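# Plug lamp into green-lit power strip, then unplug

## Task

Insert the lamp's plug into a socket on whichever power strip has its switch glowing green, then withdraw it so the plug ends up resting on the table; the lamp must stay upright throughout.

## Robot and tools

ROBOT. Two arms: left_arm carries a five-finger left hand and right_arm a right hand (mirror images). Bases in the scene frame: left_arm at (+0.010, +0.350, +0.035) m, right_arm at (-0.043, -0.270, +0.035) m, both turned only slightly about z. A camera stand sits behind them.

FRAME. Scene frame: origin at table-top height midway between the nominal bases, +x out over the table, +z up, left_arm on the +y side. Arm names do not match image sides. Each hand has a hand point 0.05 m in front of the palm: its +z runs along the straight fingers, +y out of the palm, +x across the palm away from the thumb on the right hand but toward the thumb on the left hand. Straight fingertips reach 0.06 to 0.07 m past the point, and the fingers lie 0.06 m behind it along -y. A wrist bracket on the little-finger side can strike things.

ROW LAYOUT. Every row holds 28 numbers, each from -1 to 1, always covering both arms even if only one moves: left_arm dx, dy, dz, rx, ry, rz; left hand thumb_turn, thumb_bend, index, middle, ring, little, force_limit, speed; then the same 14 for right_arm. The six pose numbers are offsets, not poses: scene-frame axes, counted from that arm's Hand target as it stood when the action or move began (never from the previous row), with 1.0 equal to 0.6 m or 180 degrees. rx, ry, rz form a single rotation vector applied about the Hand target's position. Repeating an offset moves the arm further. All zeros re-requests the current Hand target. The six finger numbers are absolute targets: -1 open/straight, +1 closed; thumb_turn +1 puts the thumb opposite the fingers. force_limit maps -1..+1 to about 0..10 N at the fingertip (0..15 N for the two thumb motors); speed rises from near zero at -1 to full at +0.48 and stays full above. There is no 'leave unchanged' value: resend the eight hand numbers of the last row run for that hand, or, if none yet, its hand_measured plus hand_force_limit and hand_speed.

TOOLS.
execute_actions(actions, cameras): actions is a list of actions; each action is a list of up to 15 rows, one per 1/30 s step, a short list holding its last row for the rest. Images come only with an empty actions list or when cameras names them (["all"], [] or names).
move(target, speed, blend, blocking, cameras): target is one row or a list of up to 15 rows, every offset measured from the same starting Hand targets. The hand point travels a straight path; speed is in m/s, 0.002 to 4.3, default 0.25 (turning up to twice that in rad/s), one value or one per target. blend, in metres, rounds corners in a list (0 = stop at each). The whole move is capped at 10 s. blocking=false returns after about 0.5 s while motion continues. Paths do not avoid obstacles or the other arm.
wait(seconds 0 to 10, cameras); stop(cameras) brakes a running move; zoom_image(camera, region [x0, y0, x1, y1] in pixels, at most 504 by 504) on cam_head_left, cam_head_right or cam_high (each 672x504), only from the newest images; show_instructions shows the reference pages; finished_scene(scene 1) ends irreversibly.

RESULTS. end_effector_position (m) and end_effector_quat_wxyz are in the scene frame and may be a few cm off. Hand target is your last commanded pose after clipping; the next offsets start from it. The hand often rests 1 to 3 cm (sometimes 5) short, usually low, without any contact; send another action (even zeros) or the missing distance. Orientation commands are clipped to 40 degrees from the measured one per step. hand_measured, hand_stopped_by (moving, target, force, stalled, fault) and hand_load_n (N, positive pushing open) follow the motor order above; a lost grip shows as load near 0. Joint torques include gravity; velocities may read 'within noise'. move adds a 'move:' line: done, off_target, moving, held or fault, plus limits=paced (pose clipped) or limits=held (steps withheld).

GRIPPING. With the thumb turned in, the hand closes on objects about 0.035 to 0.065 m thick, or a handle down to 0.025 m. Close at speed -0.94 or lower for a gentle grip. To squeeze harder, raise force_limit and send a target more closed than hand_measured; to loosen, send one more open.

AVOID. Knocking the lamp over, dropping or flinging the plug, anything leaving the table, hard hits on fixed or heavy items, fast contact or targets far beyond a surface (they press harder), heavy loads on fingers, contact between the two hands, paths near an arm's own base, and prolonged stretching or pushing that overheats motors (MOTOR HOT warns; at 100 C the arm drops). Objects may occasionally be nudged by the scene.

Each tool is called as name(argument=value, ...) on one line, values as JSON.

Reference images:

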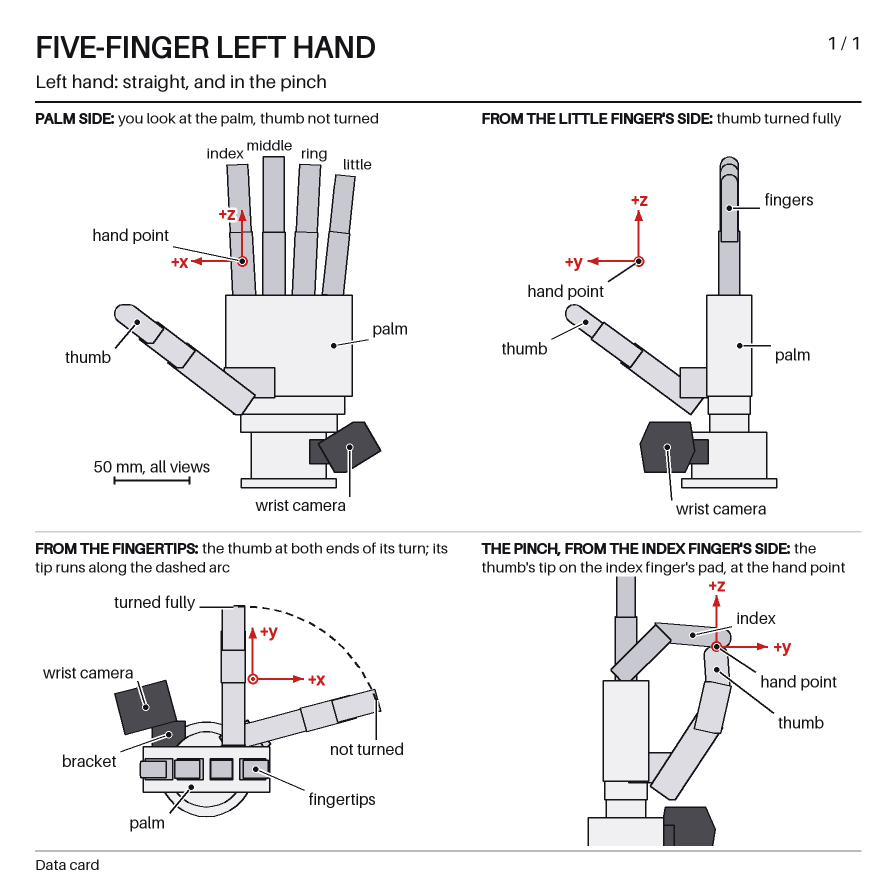

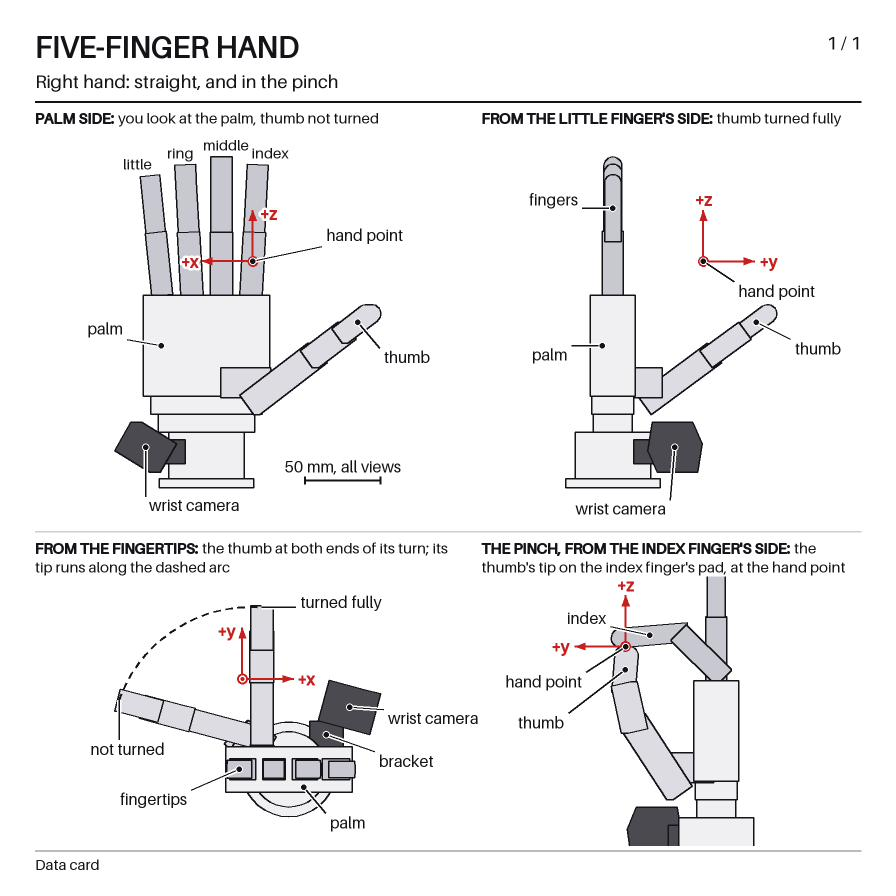

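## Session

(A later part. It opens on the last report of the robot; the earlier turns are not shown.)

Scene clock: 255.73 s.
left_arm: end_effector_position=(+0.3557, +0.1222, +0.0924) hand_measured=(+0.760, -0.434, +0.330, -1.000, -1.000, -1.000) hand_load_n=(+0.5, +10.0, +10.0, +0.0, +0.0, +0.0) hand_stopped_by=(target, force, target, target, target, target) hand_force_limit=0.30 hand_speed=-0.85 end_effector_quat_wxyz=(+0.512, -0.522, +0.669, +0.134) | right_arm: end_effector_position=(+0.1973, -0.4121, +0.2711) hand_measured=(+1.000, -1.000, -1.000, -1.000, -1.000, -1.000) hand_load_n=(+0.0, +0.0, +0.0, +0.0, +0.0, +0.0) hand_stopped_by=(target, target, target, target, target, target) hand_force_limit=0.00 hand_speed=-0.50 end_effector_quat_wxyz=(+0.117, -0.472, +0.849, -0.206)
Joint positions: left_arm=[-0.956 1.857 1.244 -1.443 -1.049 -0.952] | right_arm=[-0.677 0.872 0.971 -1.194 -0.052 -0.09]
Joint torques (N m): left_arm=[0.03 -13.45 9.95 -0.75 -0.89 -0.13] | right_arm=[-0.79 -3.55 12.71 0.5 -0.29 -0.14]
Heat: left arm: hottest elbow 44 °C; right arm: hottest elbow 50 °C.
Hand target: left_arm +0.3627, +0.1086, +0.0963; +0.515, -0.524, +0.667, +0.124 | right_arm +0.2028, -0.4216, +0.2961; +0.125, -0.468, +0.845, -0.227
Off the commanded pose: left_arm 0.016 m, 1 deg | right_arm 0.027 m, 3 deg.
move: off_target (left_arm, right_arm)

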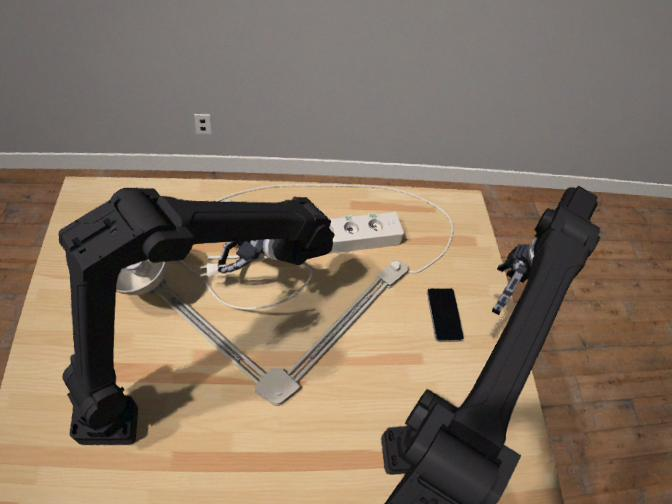

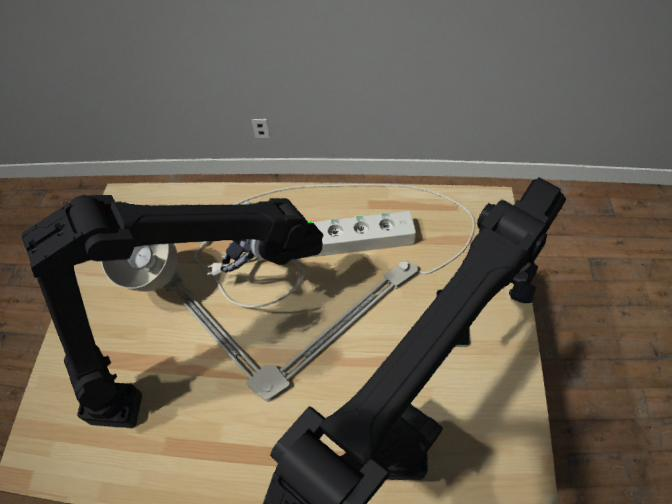

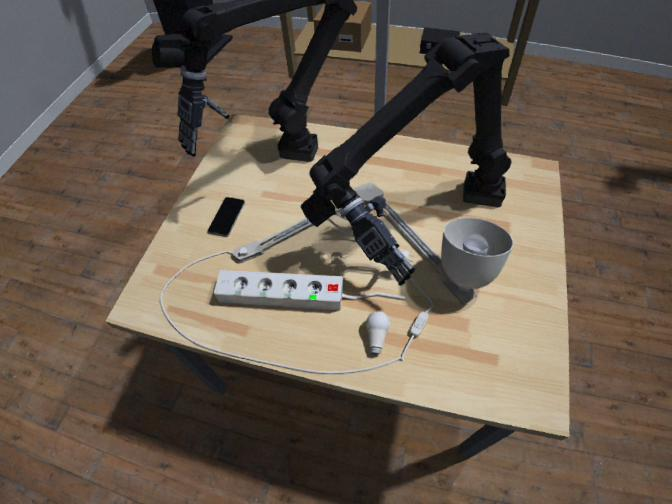

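move(target=[0.0155,-0.0577,-0.0772,0,0,0,0.76,1.0,0.33,-1,-1,-1,0.3,-0.85,0,0,0,0,0,0,1,-1,-1,-1,-1,-1,0,-0.5], speed=0.12, cameras=["all"])

zoom_image(camera="cam_head_right", region=[170, 200, 330, 320])

zoom_image(camera="cam_high", region=[320, 180, 520, 330])

Scene clock: 258.13 s.
left_arm: end_effector_position=(+0.3644, +0.0889, +0.0496) hand_measured=(+0.760, -0.434, +0.330, -1.000, -1.000, -1.000) hand_load_n=(+1.0, +10.0, +10.0, +0.0, +0.0, +0.0) hand_stopped_by=(target, force, target, target, target, target) hand_force_limit=0.30 hand_speed=-0.85 end_effector_quat_wxyz=(+0.514, -0.516, +0.671, +0.139) | right_arm: end_effector_position=(+0.1973, -0.4121, +0.2711) hand_measured=(+1.000, -1.000, -1.000, -1.000, -1.000, -1.000) hand_load_n=(+0.0, +0.0, +0.0, -0.5, +0.0, +0.0) hand_stopped_by=(target, target, target, target, target, target) hand_force_limit=0.00 hand_speed=-0.50 end_effector_quat_wxyz=(+0.117, -0.472, +0.849, -0.206)
Joint positions: left_arm=[-0.985 2.008 1.339 -1.443 -1.042 -0.999] | right_arm=[-0.677 0.872 0.971 -1.194 -0.052 -0.09]
Joint torques (N m): left_arm=[0.21 -15.15 9.39 -0.24 -0.67 -0.12] | right_arm=[-0.79 -3.66 12.78 0.49 -0.29 -0.15]
Heat: left arm: hottest elbow 44 °C; right arm: hottest elbow 50 °C.
Hand target: left_arm +0.3721, +0.0740, +0.0501; +0.515, -0.525, +0.667, +0.124 | right_arm +0.2028, -0.4216, +0.2961; +0.125, -0.468, +0.845, -0.227
Off the commanded pose: left_arm 0.017 m, 2 deg | right_arm 0.027 m, 3 deg.
move: off_target (left_arm, right_arm)

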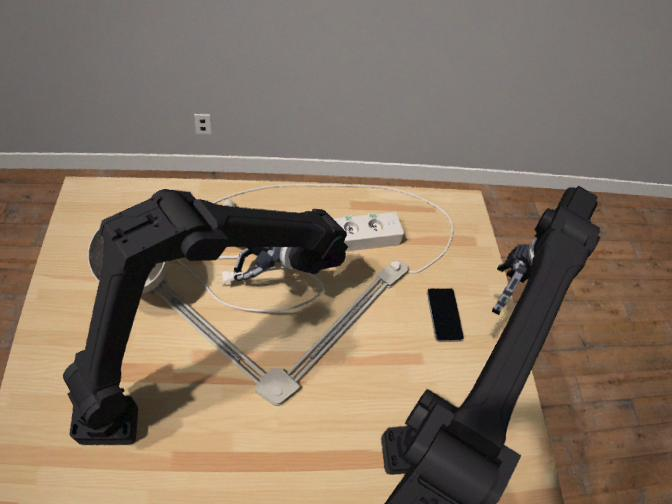

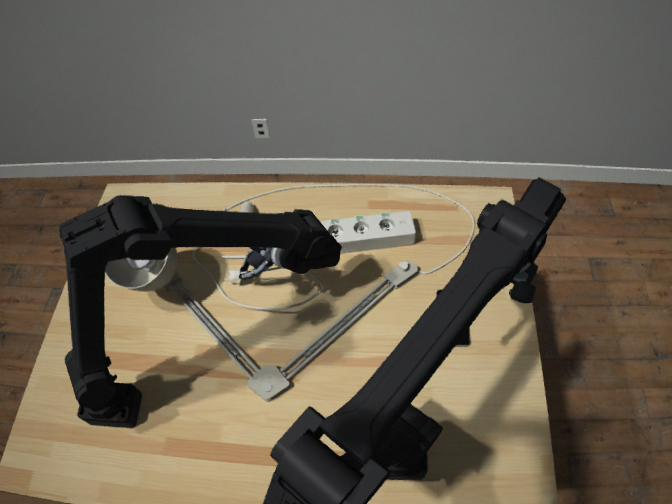

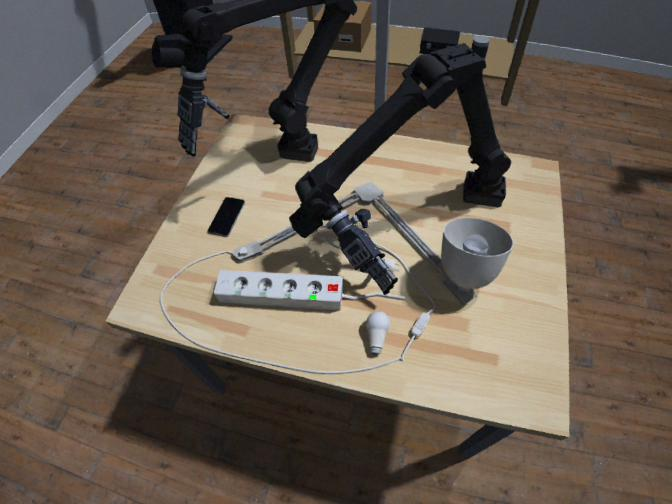

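Scaled by 3.150 from the camera's 672x504 image, which has a finer 960x720 frame.

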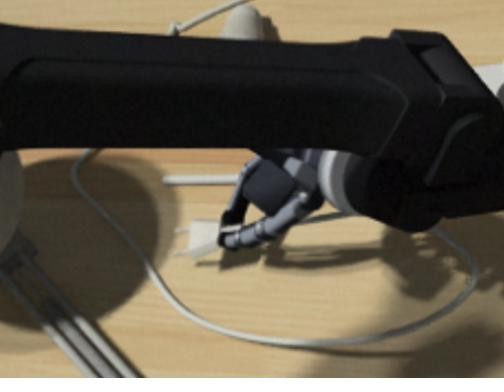

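Scaled by 2.520 from the camera's 672x504 image, which has a finer 960x720 frame.

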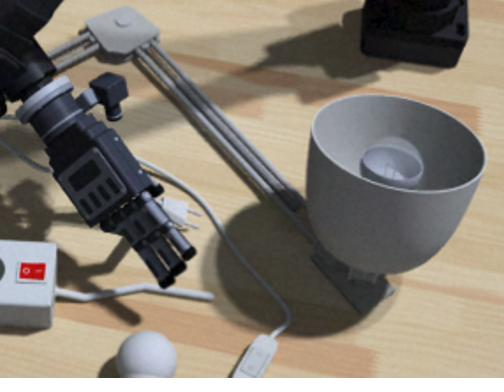

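move(target=[0.0,0.0,-0.04,0,0,0,0.76,1.0,0.33,-1,-1,-1,0.3,-0.85,0,0,0,0,0,0,1,-1,-1,-1,-1,-1,0,-0.5], speed=0.06, cameras=["all"])

zoom_image(camera="cam_head_right", region=[210, 230, 310, 305])

zoom_image(camera="cam_high", region=[330, 220, 450, 310])

Scene clock: 259.27 s.
left_arm: end_effector_position=(+0.3665, +0.0859, +0.0290) hand_measured=(+0.760, -0.434, +0.330, -1.000, -1.000, -1.000) hand_load_n=(+1.0, +10.5, +10.0, +0.0, +0.0, +0.0) hand_stopped_by=(target, force, target, target, target, target) hand_force_limit=0.30 hand_speed=-0.85 end_effector_quat_wxyz=(+0.514, -0.518, +0.670, +0.137) | right_arm: end_effector_position=(+0.1973, -0.4121, +0.2711) hand_measured=(+1.000, -1.000, -1.000, -1.000, -1.000, -1.000) hand_load_n=(+0.0, +0.0, +0.0, +0.0, +0.0, +0.0) hand_stopped_by=(target, target, target, target, target, target) hand_force_limit=0.00 hand_speed=-0.50 end_effector_quat_wxyz=(+0.117, -0.472, +0.849, -0.206)
Joint positions: left_arm=[-0.985 2.046 1.339 -1.399 -1.042 -1] | right_arm=[-0.677 0.872 0.971 -1.194 -0.052 -0.09]
Joint torques (N m): left_arm=[0.32 -15.33 8.27 0.02 -0.68 -0.12] | right_arm=[-0.97 -3.49 12.83 0.46 -0.29 -0.14]
Heat: left arm: hottest elbow 44 °C; right arm: hottest elbow 50 °C.
Hand target: left_arm +0.3722, +0.0740, +0.0260; +0.515, -0.525, +0.667, +0.124 | right_arm +0.2028, -0.4216, +0.2961; +0.125, -0.468, +0.845, -0.227
Off the commanded pose: left_arm 0.013 m, 2 deg | right_arm 0.027 m, 3 deg.
move: off_target (left_arm, right_arm)

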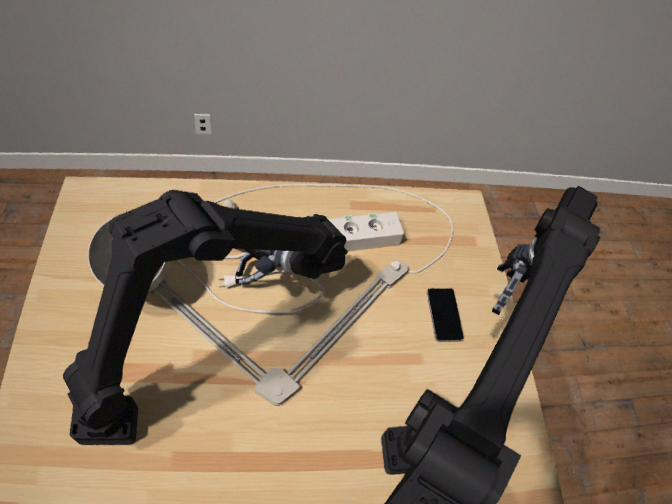

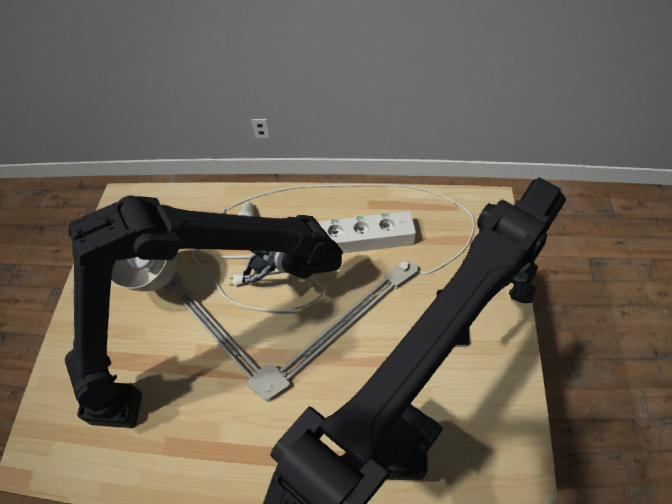

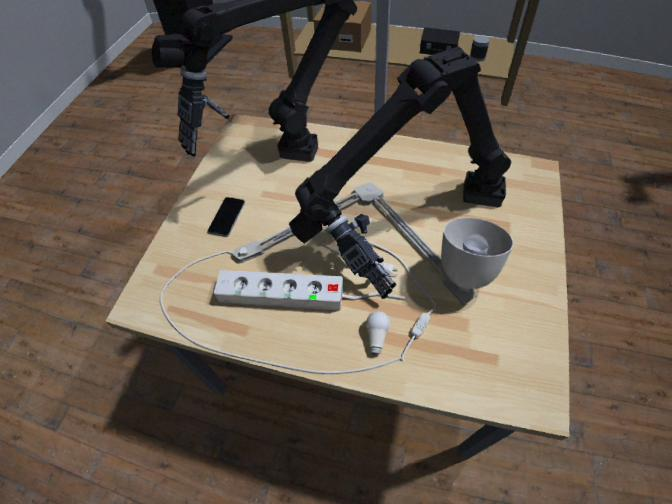

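Scaled by 5.040 from the camera's 672x504 image, which has a finer 960x720 frame.

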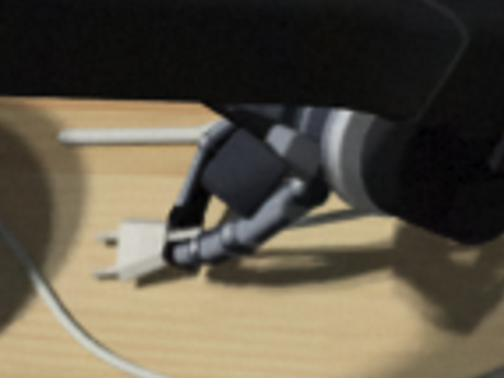

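Scaled by 4.200 from the camera's 672x504 image, which has a finer 960x720 frame.

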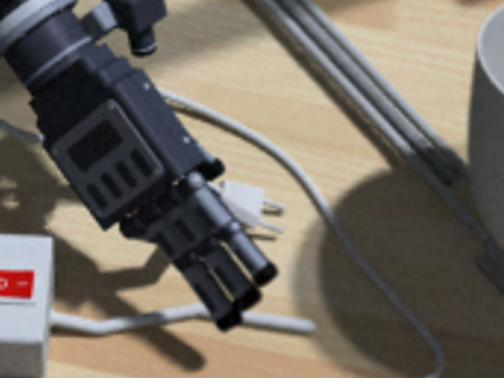

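move(target=[0.0,0.0,-0.0167,0,0,0,0.76,1.0,0.33,-1,-1,-1,0.3,-0.85,0,0,0,0,0,0,1,-1,-1,-1,-1,-1,0,-0.5], speed=0.04, cameras=["all"])

zoom_image(camera="cam_head_right", region=[210, 230, 310, 305])

zoom_image(camera="cam_high", region=[330, 220, 450, 310])

Scene clock: 260.40 s.
left_arm: end_effector_position=(+0.3677, +0.0844, +0.0208) hand_measured=(+0.760, -0.434, +0.330, -1.000, -1.000, -1.000) hand_load_n=(+0.5, +10.0, +9.0, +0.0, +0.0, +0.0) hand_stopped_by=(target, force, target, target, target, target) hand_force_limit=0.30 hand_speed=-0.85 end_effector_quat_wxyz=(+0.514, -0.520, +0.669, +0.134) | right_arm: end_effector_position=(+0.1973, -0.4121, +0.2711) hand_measured=(+1.000, -1.000, -1.000, -1.000, -1.000, -1.000) hand_load_n=(+0.0, +0.0, -0.5, +0.0, +0.0, +0.0) hand_stopped_by=(target, target, target, target, target, target) hand_force_limit=0.00 hand_speed=-0.50 end_effector_quat_wxyz=(+0.117, -0.472, +0.849, -0.206)
Joint positions: left_arm=[-0.985 2.06 1.339 -1.379 -1.042 -1] | right_arm=[-0.677 0.872 0.971 -1.194 -0.052 -0.09]
Joint torques (N m): left_arm=[0.26 -15.27 7.87 0.05 -0.68 -0.12] | right_arm=[-0.85 -3.6 12.78 0.47 -0.29 -0.14]
Heat: left arm: hottest elbow 43 °C; right arm: hottest elbow 50 °C.
Hand target: left_arm +0.3721, +0.0740, +0.0160; +0.515, -0.525, +0.667, +0.124 | right_arm +0.2028, -0.4216, +0.2961; +0.125, -0.468, +0.845, -0.227
Off the commanded pose: left_arm 0.012 m, 1 deg | right_arm 0.027 m, 3 deg.
move: off_target (left_arm, right_arm)

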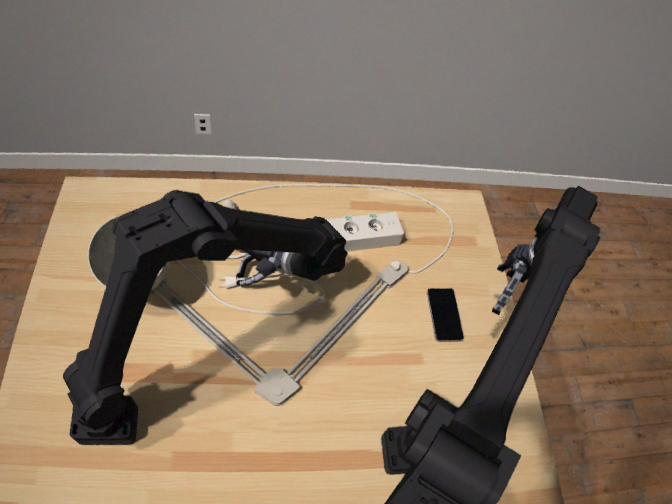

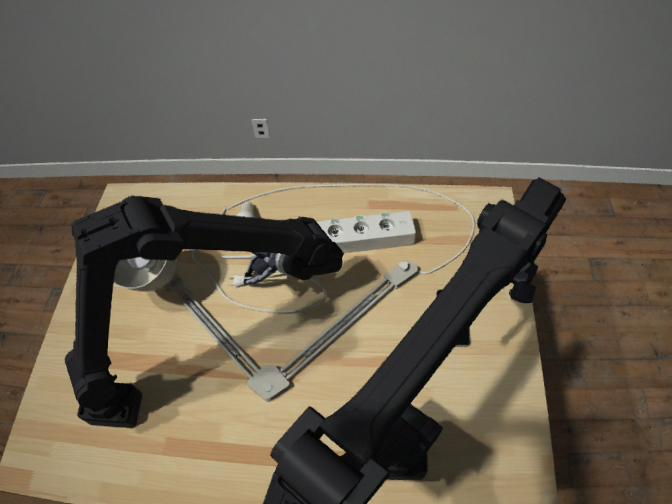

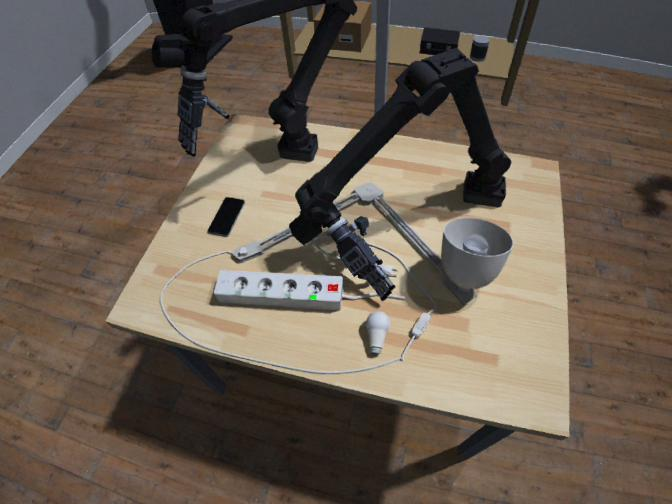

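Scaled by 5.040 from the camera's 672x504 image, which has a finer 960x720 frame.

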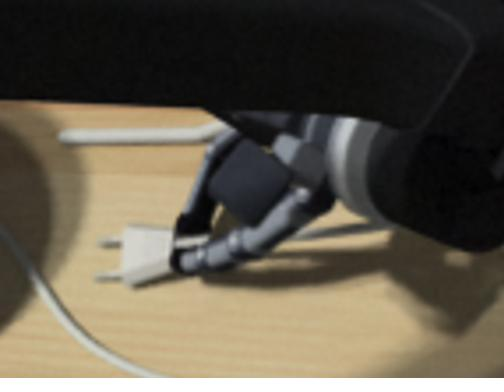

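Scaled by 4.200 from the camera's 672x504 image, which has a finer 960x720 frame.

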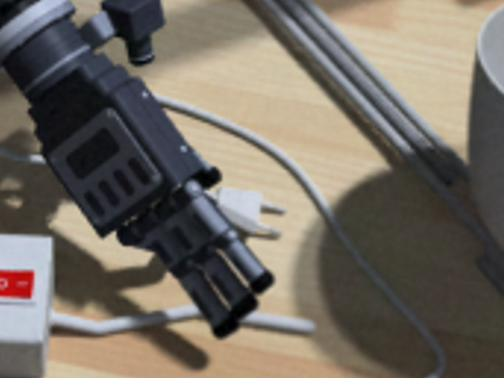

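move(target=[0.0,0.0,-0.0117,0,0,0,0.76,1.0,0.33,-1,-1,-1,0.3,-0.85,0,0,0,0,0,0,1,-1,-1,-1,-1,-1,0,-0.5], speed=0.03, cameras=["all"])

zoom_image(camera="cam_head_right", region=[210, 230, 310, 305])

zoom_image(camera="cam_high", region=[330, 220, 450, 310])

Scene clock: 261.40 s.
left_arm: end_effector_position=(+0.3684, +0.0834, +0.0150) hand_measured=(+0.760, -0.434, +0.330, -1.000, -1.000, -1.000) hand_load_n=(+0.0, +9.5, +8.0, +0.0, +0.0, +0.0) hand_stopped_by=(target, force, target, target, target, target) hand_force_limit=0.30 hand_speed=-0.85 end_effector_quat_wxyz=(+0.514, -0.520, +0.669, +0.133) | right_arm: end_effector_position=(+0.1973, -0.4121, +0.2711) hand_measured=(+1.000, -1.000, -1.000, -1.000, -1.000, -1.000) hand_load_n=(+0.0, +0.0, +0.0, +0.0, +0.0, -0.5) hand_stopped_by=(target, target, target, target, target, target) hand_force_limit=0.00 hand_speed=-0.50 end_effector_quat_wxyz=(+0.117, -0.472, +0.849, -0.206)
Joint positions: left_arm=[-0.985 2.07 1.339 -1.365 -1.042 -1] | right_arm=[-0.677 0.872 0.971 -1.194 -0.052 -0.09]
Joint torques (N m): left_arm=[0.26 -15.33 7.65 0.06 -0.69 -0.12] | right_arm=[-0.73 -3.6 12.81 0.5 -0.29 -0.13]
Heat: left arm: hottest elbow 43 °C; right arm: hottest elbow 50 °C.
Hand target: left_arm +0.3721, +0.0741, +0.0090; +0.515, -0.524, +0.667, +0.125 | right_arm +0.2028, -0.4216, +0.2961; +0.125, -0.468, +0.845, -0.227
Off the commanded pose: left_arm 0.012 m, 1 deg | right_arm 0.027 m, 3 deg.
move: off_target (left_arm, right_arm)

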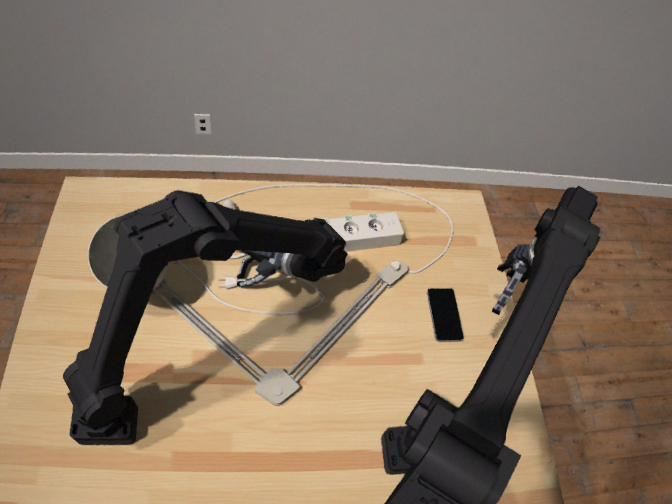

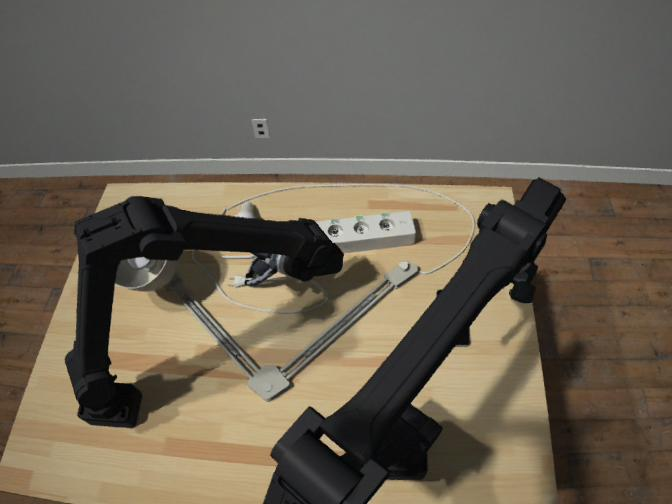

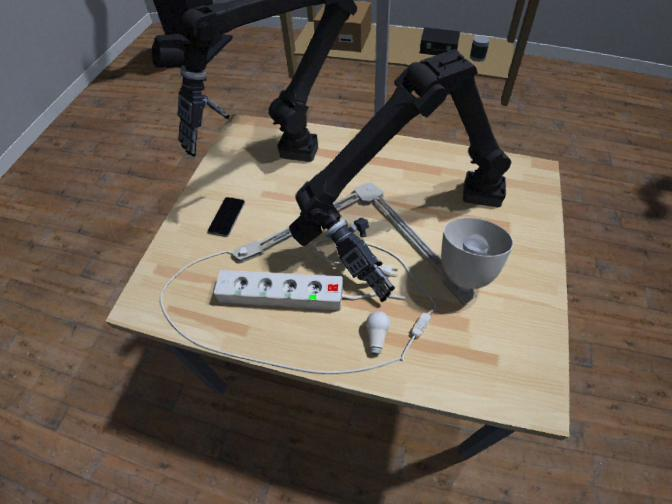

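Scaled by 5.040 from the camera's 672x504 image, which has a finer 960x720 frame.

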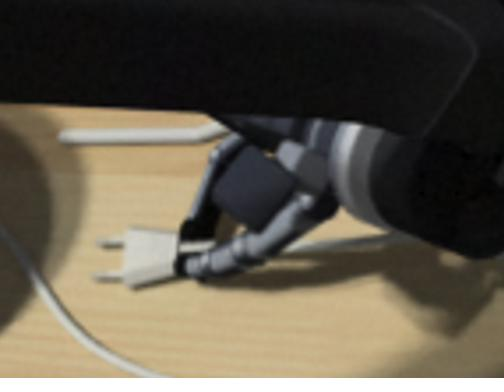

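Scaled by 4.200 from the camera's 672x504 image, which has a finer 960x720 frame.

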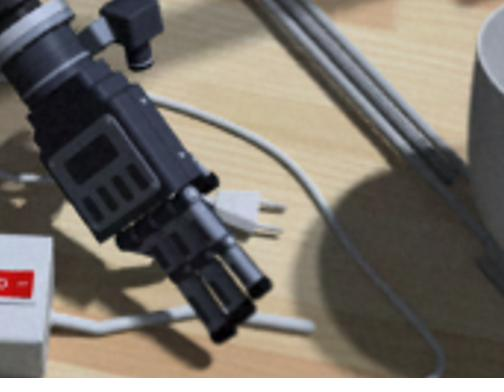

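move(target=[0.0,0.0,-0.0058,0,0,0,0.76,1.0,0.33,-1,-1,-1,0.3,-0.85,0,0,0,0,0,0,1,-1,-1,-1,-1,-1,0,-0.5], speed=0.03)

Scene clock: 262.23 s.
left_arm: end_effector_position=(+0.3688, +0.0829, +0.0125) hand_measured=(+0.760, -0.434, +0.330, -1.000, -1.000, -1.000) hand_load_n=(-0.5, +9.5, +8.0, +0.0, +0.0, +0.0) hand_stopped_by=(target, force, target, target, target, target) hand_force_limit=0.30 hand_speed=-0.85 end_effector_quat_wxyz=(+0.514, -0.521, +0.669, +0.131) | right_arm: end_effector_position=(+0.1973, -0.4121, +0.2711) hand_measured=(+1.000, -1.000, -1.000, -1.000, -1.000, -1.000) hand_load_n=(+0.0, +0.0, +0.0, -0.5, +0.0, +0.0) hand_stopped_by=(target, target, target, target, target, target) hand_force_limit=0.00 hand_speed=-0.50 end_effector_quat_wxyz=(+0.117, -0.472, +0.849, -0.206)
Joint positions: left_arm=[-0.985 2.074 1.339 -1.358 -1.042 -1] | right_arm=[-0.677 0.872 0.971 -1.194 -0.052 -0.09]
Joint torques (N m): left_arm=[0.21 -14.97 7.53 0.03 -0.69 -0.12] | right_arm=[-0.79 -3.49 12.78 0.49 -0.29 -0.14]
Heat: left arm: hottest elbow 43 °C; right arm: hottest elbow 50 °C.
Hand target: left_arm +0.3721, +0.0740, +0.0055; +0.515, -0.525, +0.667, +0.124 | right_arm +0.2028, -0.4216, +0.2961; +0.125, -0.468, +0.845, -0.227
Off the commanded pose: left_arm 0.012 m, 1 deg | right_arm 0.027 m, 3 deg.
move: off_target (left_arm, right_arm)

move(target=[0.0,0.0,0.0,0,0,0,0.76,-1.0,0.33,-1,-1,-1,0.3,-0.7,0,0,0,0,0,0,1,-1,-1,-1,-1,-1,0,-0.5], speed=0.05, cameras=["all"])

zoom_image(camera="cam_head_right", region=[210, 230, 310, 305])

zoom_image(camera="cam_high", region=[330, 220, 450, 310])

Scene clock: 264.20 s.
left_arm: end_effector_position=(+0.3687, +0.0830, +0.0120) hand_measured=(+0.760, -1.000, +0.330, -1.000, -1.000, -1.000) hand_load_n=(+0.0, +0.0, +0.0, +0.0, +0.0, +0.0) hand_stopped_by=(target, target, target, target, target, target) hand_force_limit=0.30 hand_speed=-0.70 end_effector_quat_wxyz=(+0.514, -0.521, +0.669, +0.132) | right_arm: end_effector_position=(+0.1973, -0.4121, +0.2711) hand_measured=(+1.000, -1.000, -1.000, -1.000, -1.000, -1.000) hand_load_n=(+0.0, +0.0, +0.0, +0.0, +0.0, +0.0) hand_stopped_by=(target, target, target, target, target, target) hand_force_limit=0.00 hand_speed=-0.50 end_effector_quat_wxyz=(+0.117, -0.472, +0.849, -0.206)
Joint positions: left_arm=[-0.985 2.076 1.339 -1.358 -1.042 -1] | right_arm=[-0.677 0.872 0.971 -1.194 -0.052 -0.09]
Joint torques (N m): left_arm=[0.26 -15.09 7.54 0.08 -0.68 -0.12] | right_arm=[-0.67 -3.37 12.79 0.49 -0.29 -0.14]
Heat: left arm: hottest elbow 43 °C; right arm: hottest elbow 50 °C.
Hand target: left_arm +0.3721, +0.0740, +0.0055; +0.515, -0.525, +0.667, +0.124 | right_arm +0.2028, -0.4216, +0.2961; +0.125, -0.468, +0.845, -0.227
Off the commanded pose: left_arm 0.012 m, 1 deg | right_arm 0.027 m, 3 deg.
move: off_target (left_arm, right_arm)

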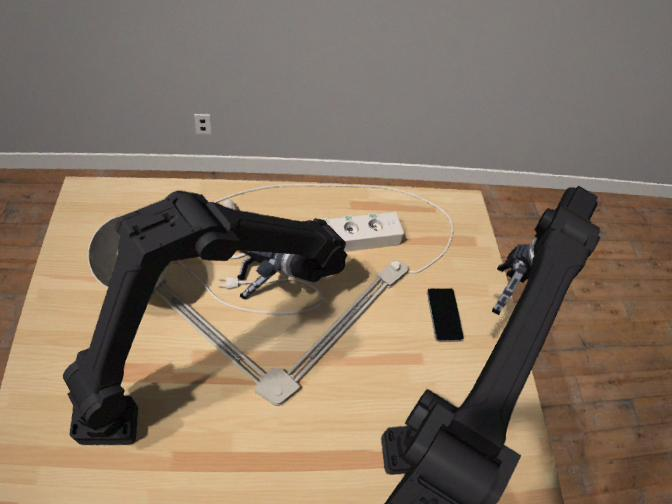

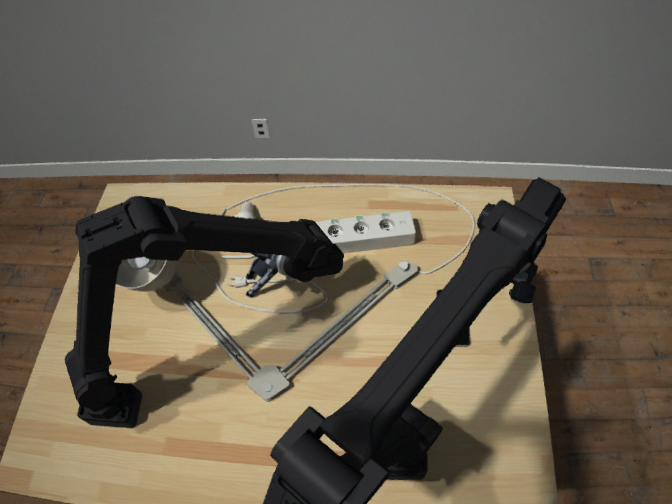

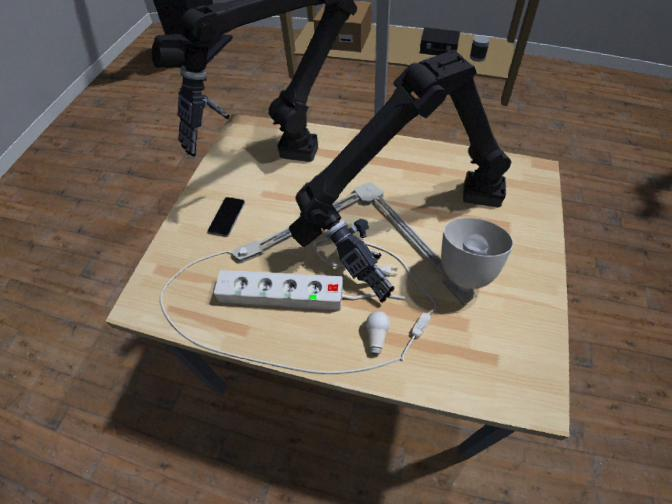

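Scaled by 5.040 from the camera's 672x504 image, which has a finer 960x720 frame.

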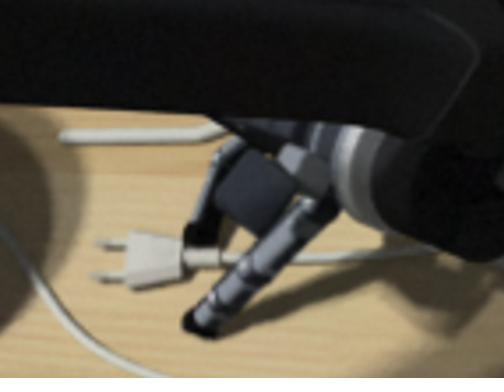

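Scaled by 4.200 from the camera's 672x504 image, which has a finer 960x720 frame.

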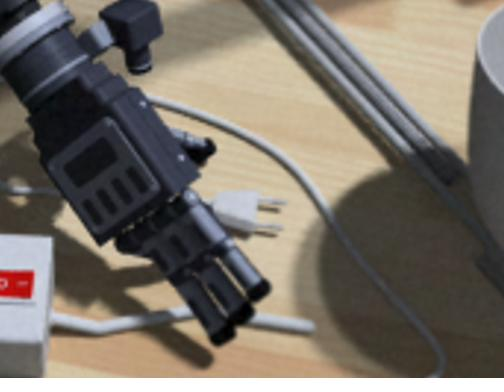

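move(target=[[0.007,0.0,0.05,0,0,0,0.76,-1.0,0.33,-1,-1,-1,0.3,-0.7,0,0,0,0,0,0,1,-1,-1,-1,-1,-1,0,-0.5],[0.007,0.0,0.12,0,0,0,0.76,-1.0,0.33,-1,-1,-1,0.3,-0.7,0,0,0,0,0,0,1,-1,-1,-1,-1,-1,0,-0.5]], blend=[0.01,0], speed=0.08, cameras=["all"])

zoom_image(camera="cam_head_right", region=[210, 230, 310, 305])

zoom_image(camera="cam_high", region=[330, 220, 450, 310])

Scene clock: 266.23 s.
left_arm: end_effector_position=(+0.3663, +0.0863, +0.0587) hand_measured=(+0.760, -1.000, +0.330, -1.000, -1.000, -1.000) hand_load_n=(+0.5, +0.5, +0.0, +0.0, +0.0, +0.0) hand_stopped_by=(target, target, target, target, target, target) hand_force_limit=0.30 hand_speed=-0.70 end_effector_quat_wxyz=(+0.514, -0.513, +0.672, +0.144) | right_arm: end_effector_position=(+0.1973, -0.4121, +0.2711) hand_measured=(+1.000, -1.000, -1.000, -1.000, -1.000, -1.000) hand_load_n=(+0.0, +0.0, +0.0, +0.0, +0.0, +0.0) hand_stopped_by=(target, target, target, target, target, target) hand_force_limit=0.00 hand_speed=-0.50 end_effector_quat_wxyz=(+0.117, -0.472, +0.849, -0.206)
Joint positions: left_arm=[-0.985 2.008 1.363 -1.48 -1.042 -1] | right_arm=[-0.677 0.872 0.971 -1.194 -0.052 -0.09]
Joint torques (N m): left_arm=[0.79 -18.43 9.42 -0.8 -0.79 -0.02] | right_arm=[-0.67 -3.6 12.81 0.57 -0.28 -0.14]
Heat: left arm: hottest elbow 43 °C; right arm: hottest elbow 50 °C.
Hand target: left_arm +0.3763, +0.0741, +0.0774; +0.515, -0.524, +0.667, +0.125 | right_arm +0.2028, -0.4216, +0.2961; +0.125, -0.468, +0.845, -0.227
Off the commanded pose: left_arm 0.025 m, 3 deg | right_arm 0.027 m, 3 deg.
move: off_target (left_arm, right_arm)

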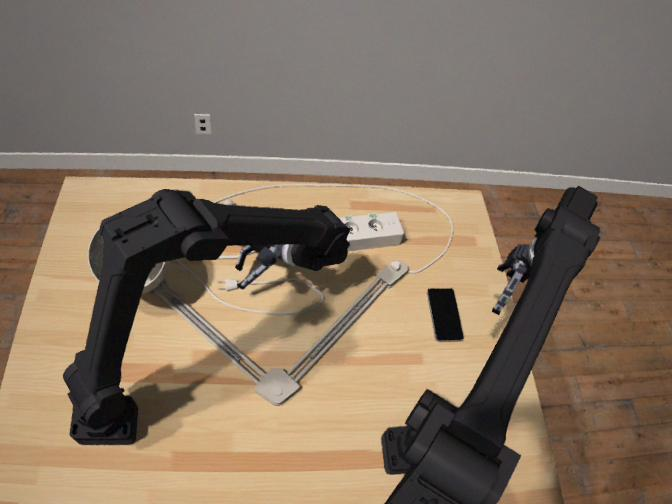

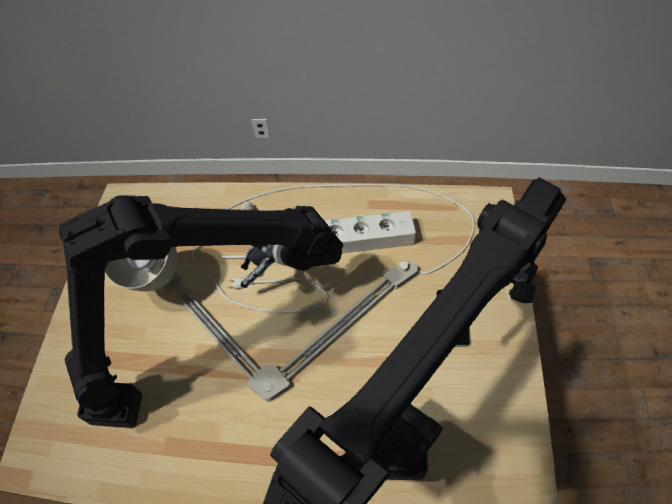

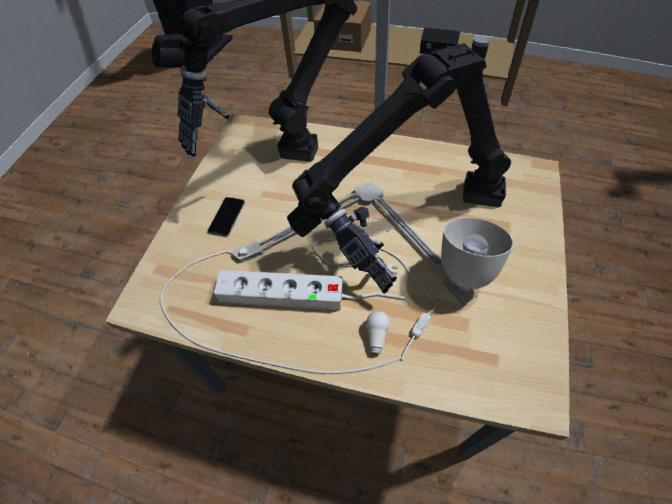

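Scaled by 5.040 from the camera's 672x504 image, which has a finer 960x720 frame.

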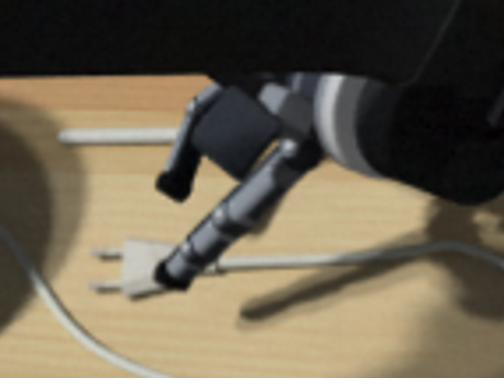

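Scaled by 4.200 from the camera's 672x504 image, which has a finer 960x720 frame.

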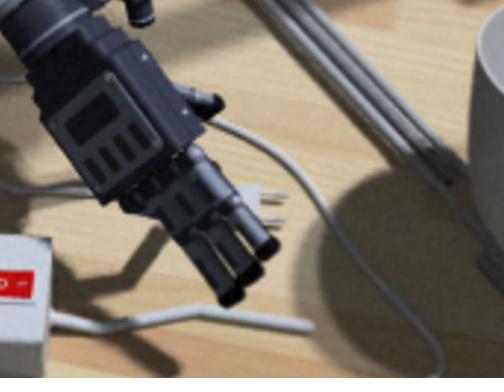

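move(target=[0.0,0.0,0.15,0,0,0,0.76,-1.0,0.33,-1,-1,-1,0.3,-0.7,0,0,0,0,0,0,1,-1,-1,-1,-1,-1,0,-0.5], speed=0.15, cameras=["all"])

zoom_image(camera="cam_head_right", region=[190, 220, 330, 325])

zoom_image(camera="cam_high", region=[330, 190, 530, 340])

Scene clock: 267.57 s.
left_arm: end_effector_position=(+0.3687, +0.0832, +0.1474) hand_measured=(+0.760, -1.000, +0.330, -1.000, -1.000, -1.000) hand_load_n=(+0.0, +0.0, +0.0, +0.0, +0.0, +0.0) hand_stopped_by=(target, target, target, target, target, target) hand_force_limit=0.30 hand_speed=-0.70 end_effector_quat_wxyz=(+0.514, -0.517, +0.671, +0.138) | right_arm: end_effector_position=(+0.1973, -0.4121, +0.2711) hand_measured=(+1.000, -1.000, -1.000, -1.000, -1.000, -1.000) hand_load_n=(+0.0, +0.0, +0.0, +0.0, +0.0, +0.0) hand_stopped_by=(target, target, target, target, target, target) hand_force_limit=0.00 hand_speed=-0.50 end_effector_quat_wxyz=(+0.117, -0.472, +0.849, -0.206)
Joint positions: left_arm=[-0.985 1.887 1.446 -1.665 -1.042 -0.996] | right_arm=[-0.677 0.872 0.971 -1.194 -0.052 -0.09]
Joint torques (N m): left_arm=[0.79 -17.55 10.65 -0.79 -0.77 0.09] | right_arm=[-0.67 -3.43 12.78 0.46 -0.28 -0.14]
Heat: left arm: hottest elbow 43 °C; right arm: hottest elbow 50 °C.
Hand target: left_arm +0.3763, +0.0740, +0.1674; +0.515, -0.525, +0.667, +0.124 | right_arm +0.2028, -0.4216, +0.2961; +0.125, -0.468, +0.845, -0.227
Off the commanded pose: left_arm 0.023 m, 2 deg | right_arm 0.027 m, 3 deg.
joint sent to its limit (left arm) — joint 4 (wrist pitch), lower limit. The joint targets still meet the commanded pose.
move: off_target (left_arm, right_arm)

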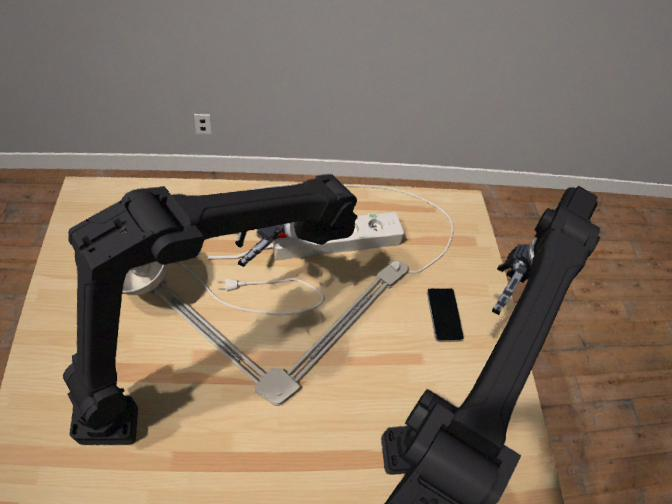

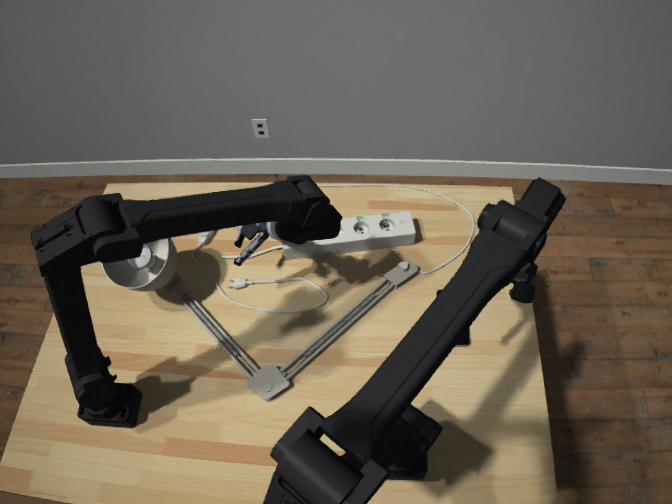

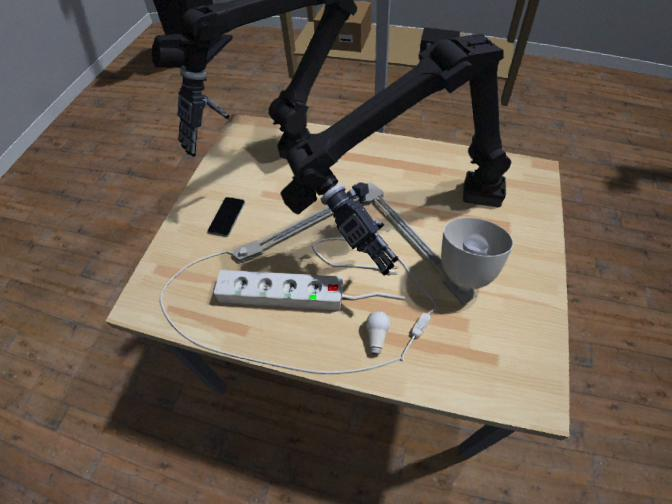

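Scaled by 3.600 from the camera's 672x504 image, which has a finer 960x720 frame.

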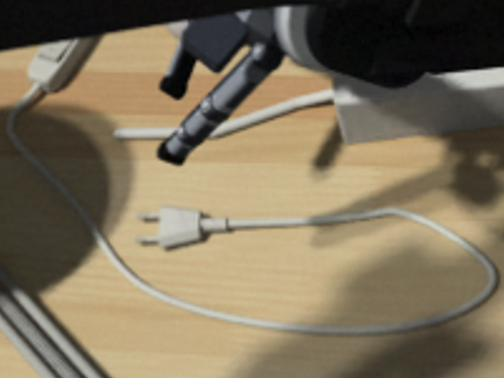

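Scaled by 2.520 from the camera's 672x504 image, which has a finer 960x720 frame.

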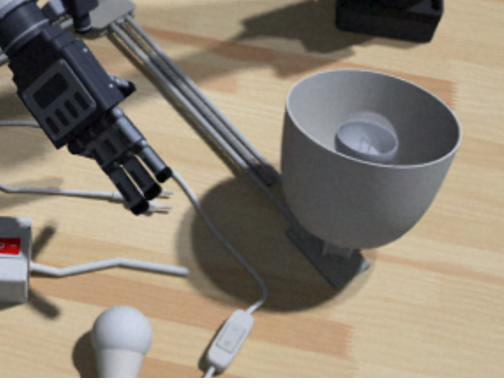

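finished_scene()

The scene is finished: the task was done.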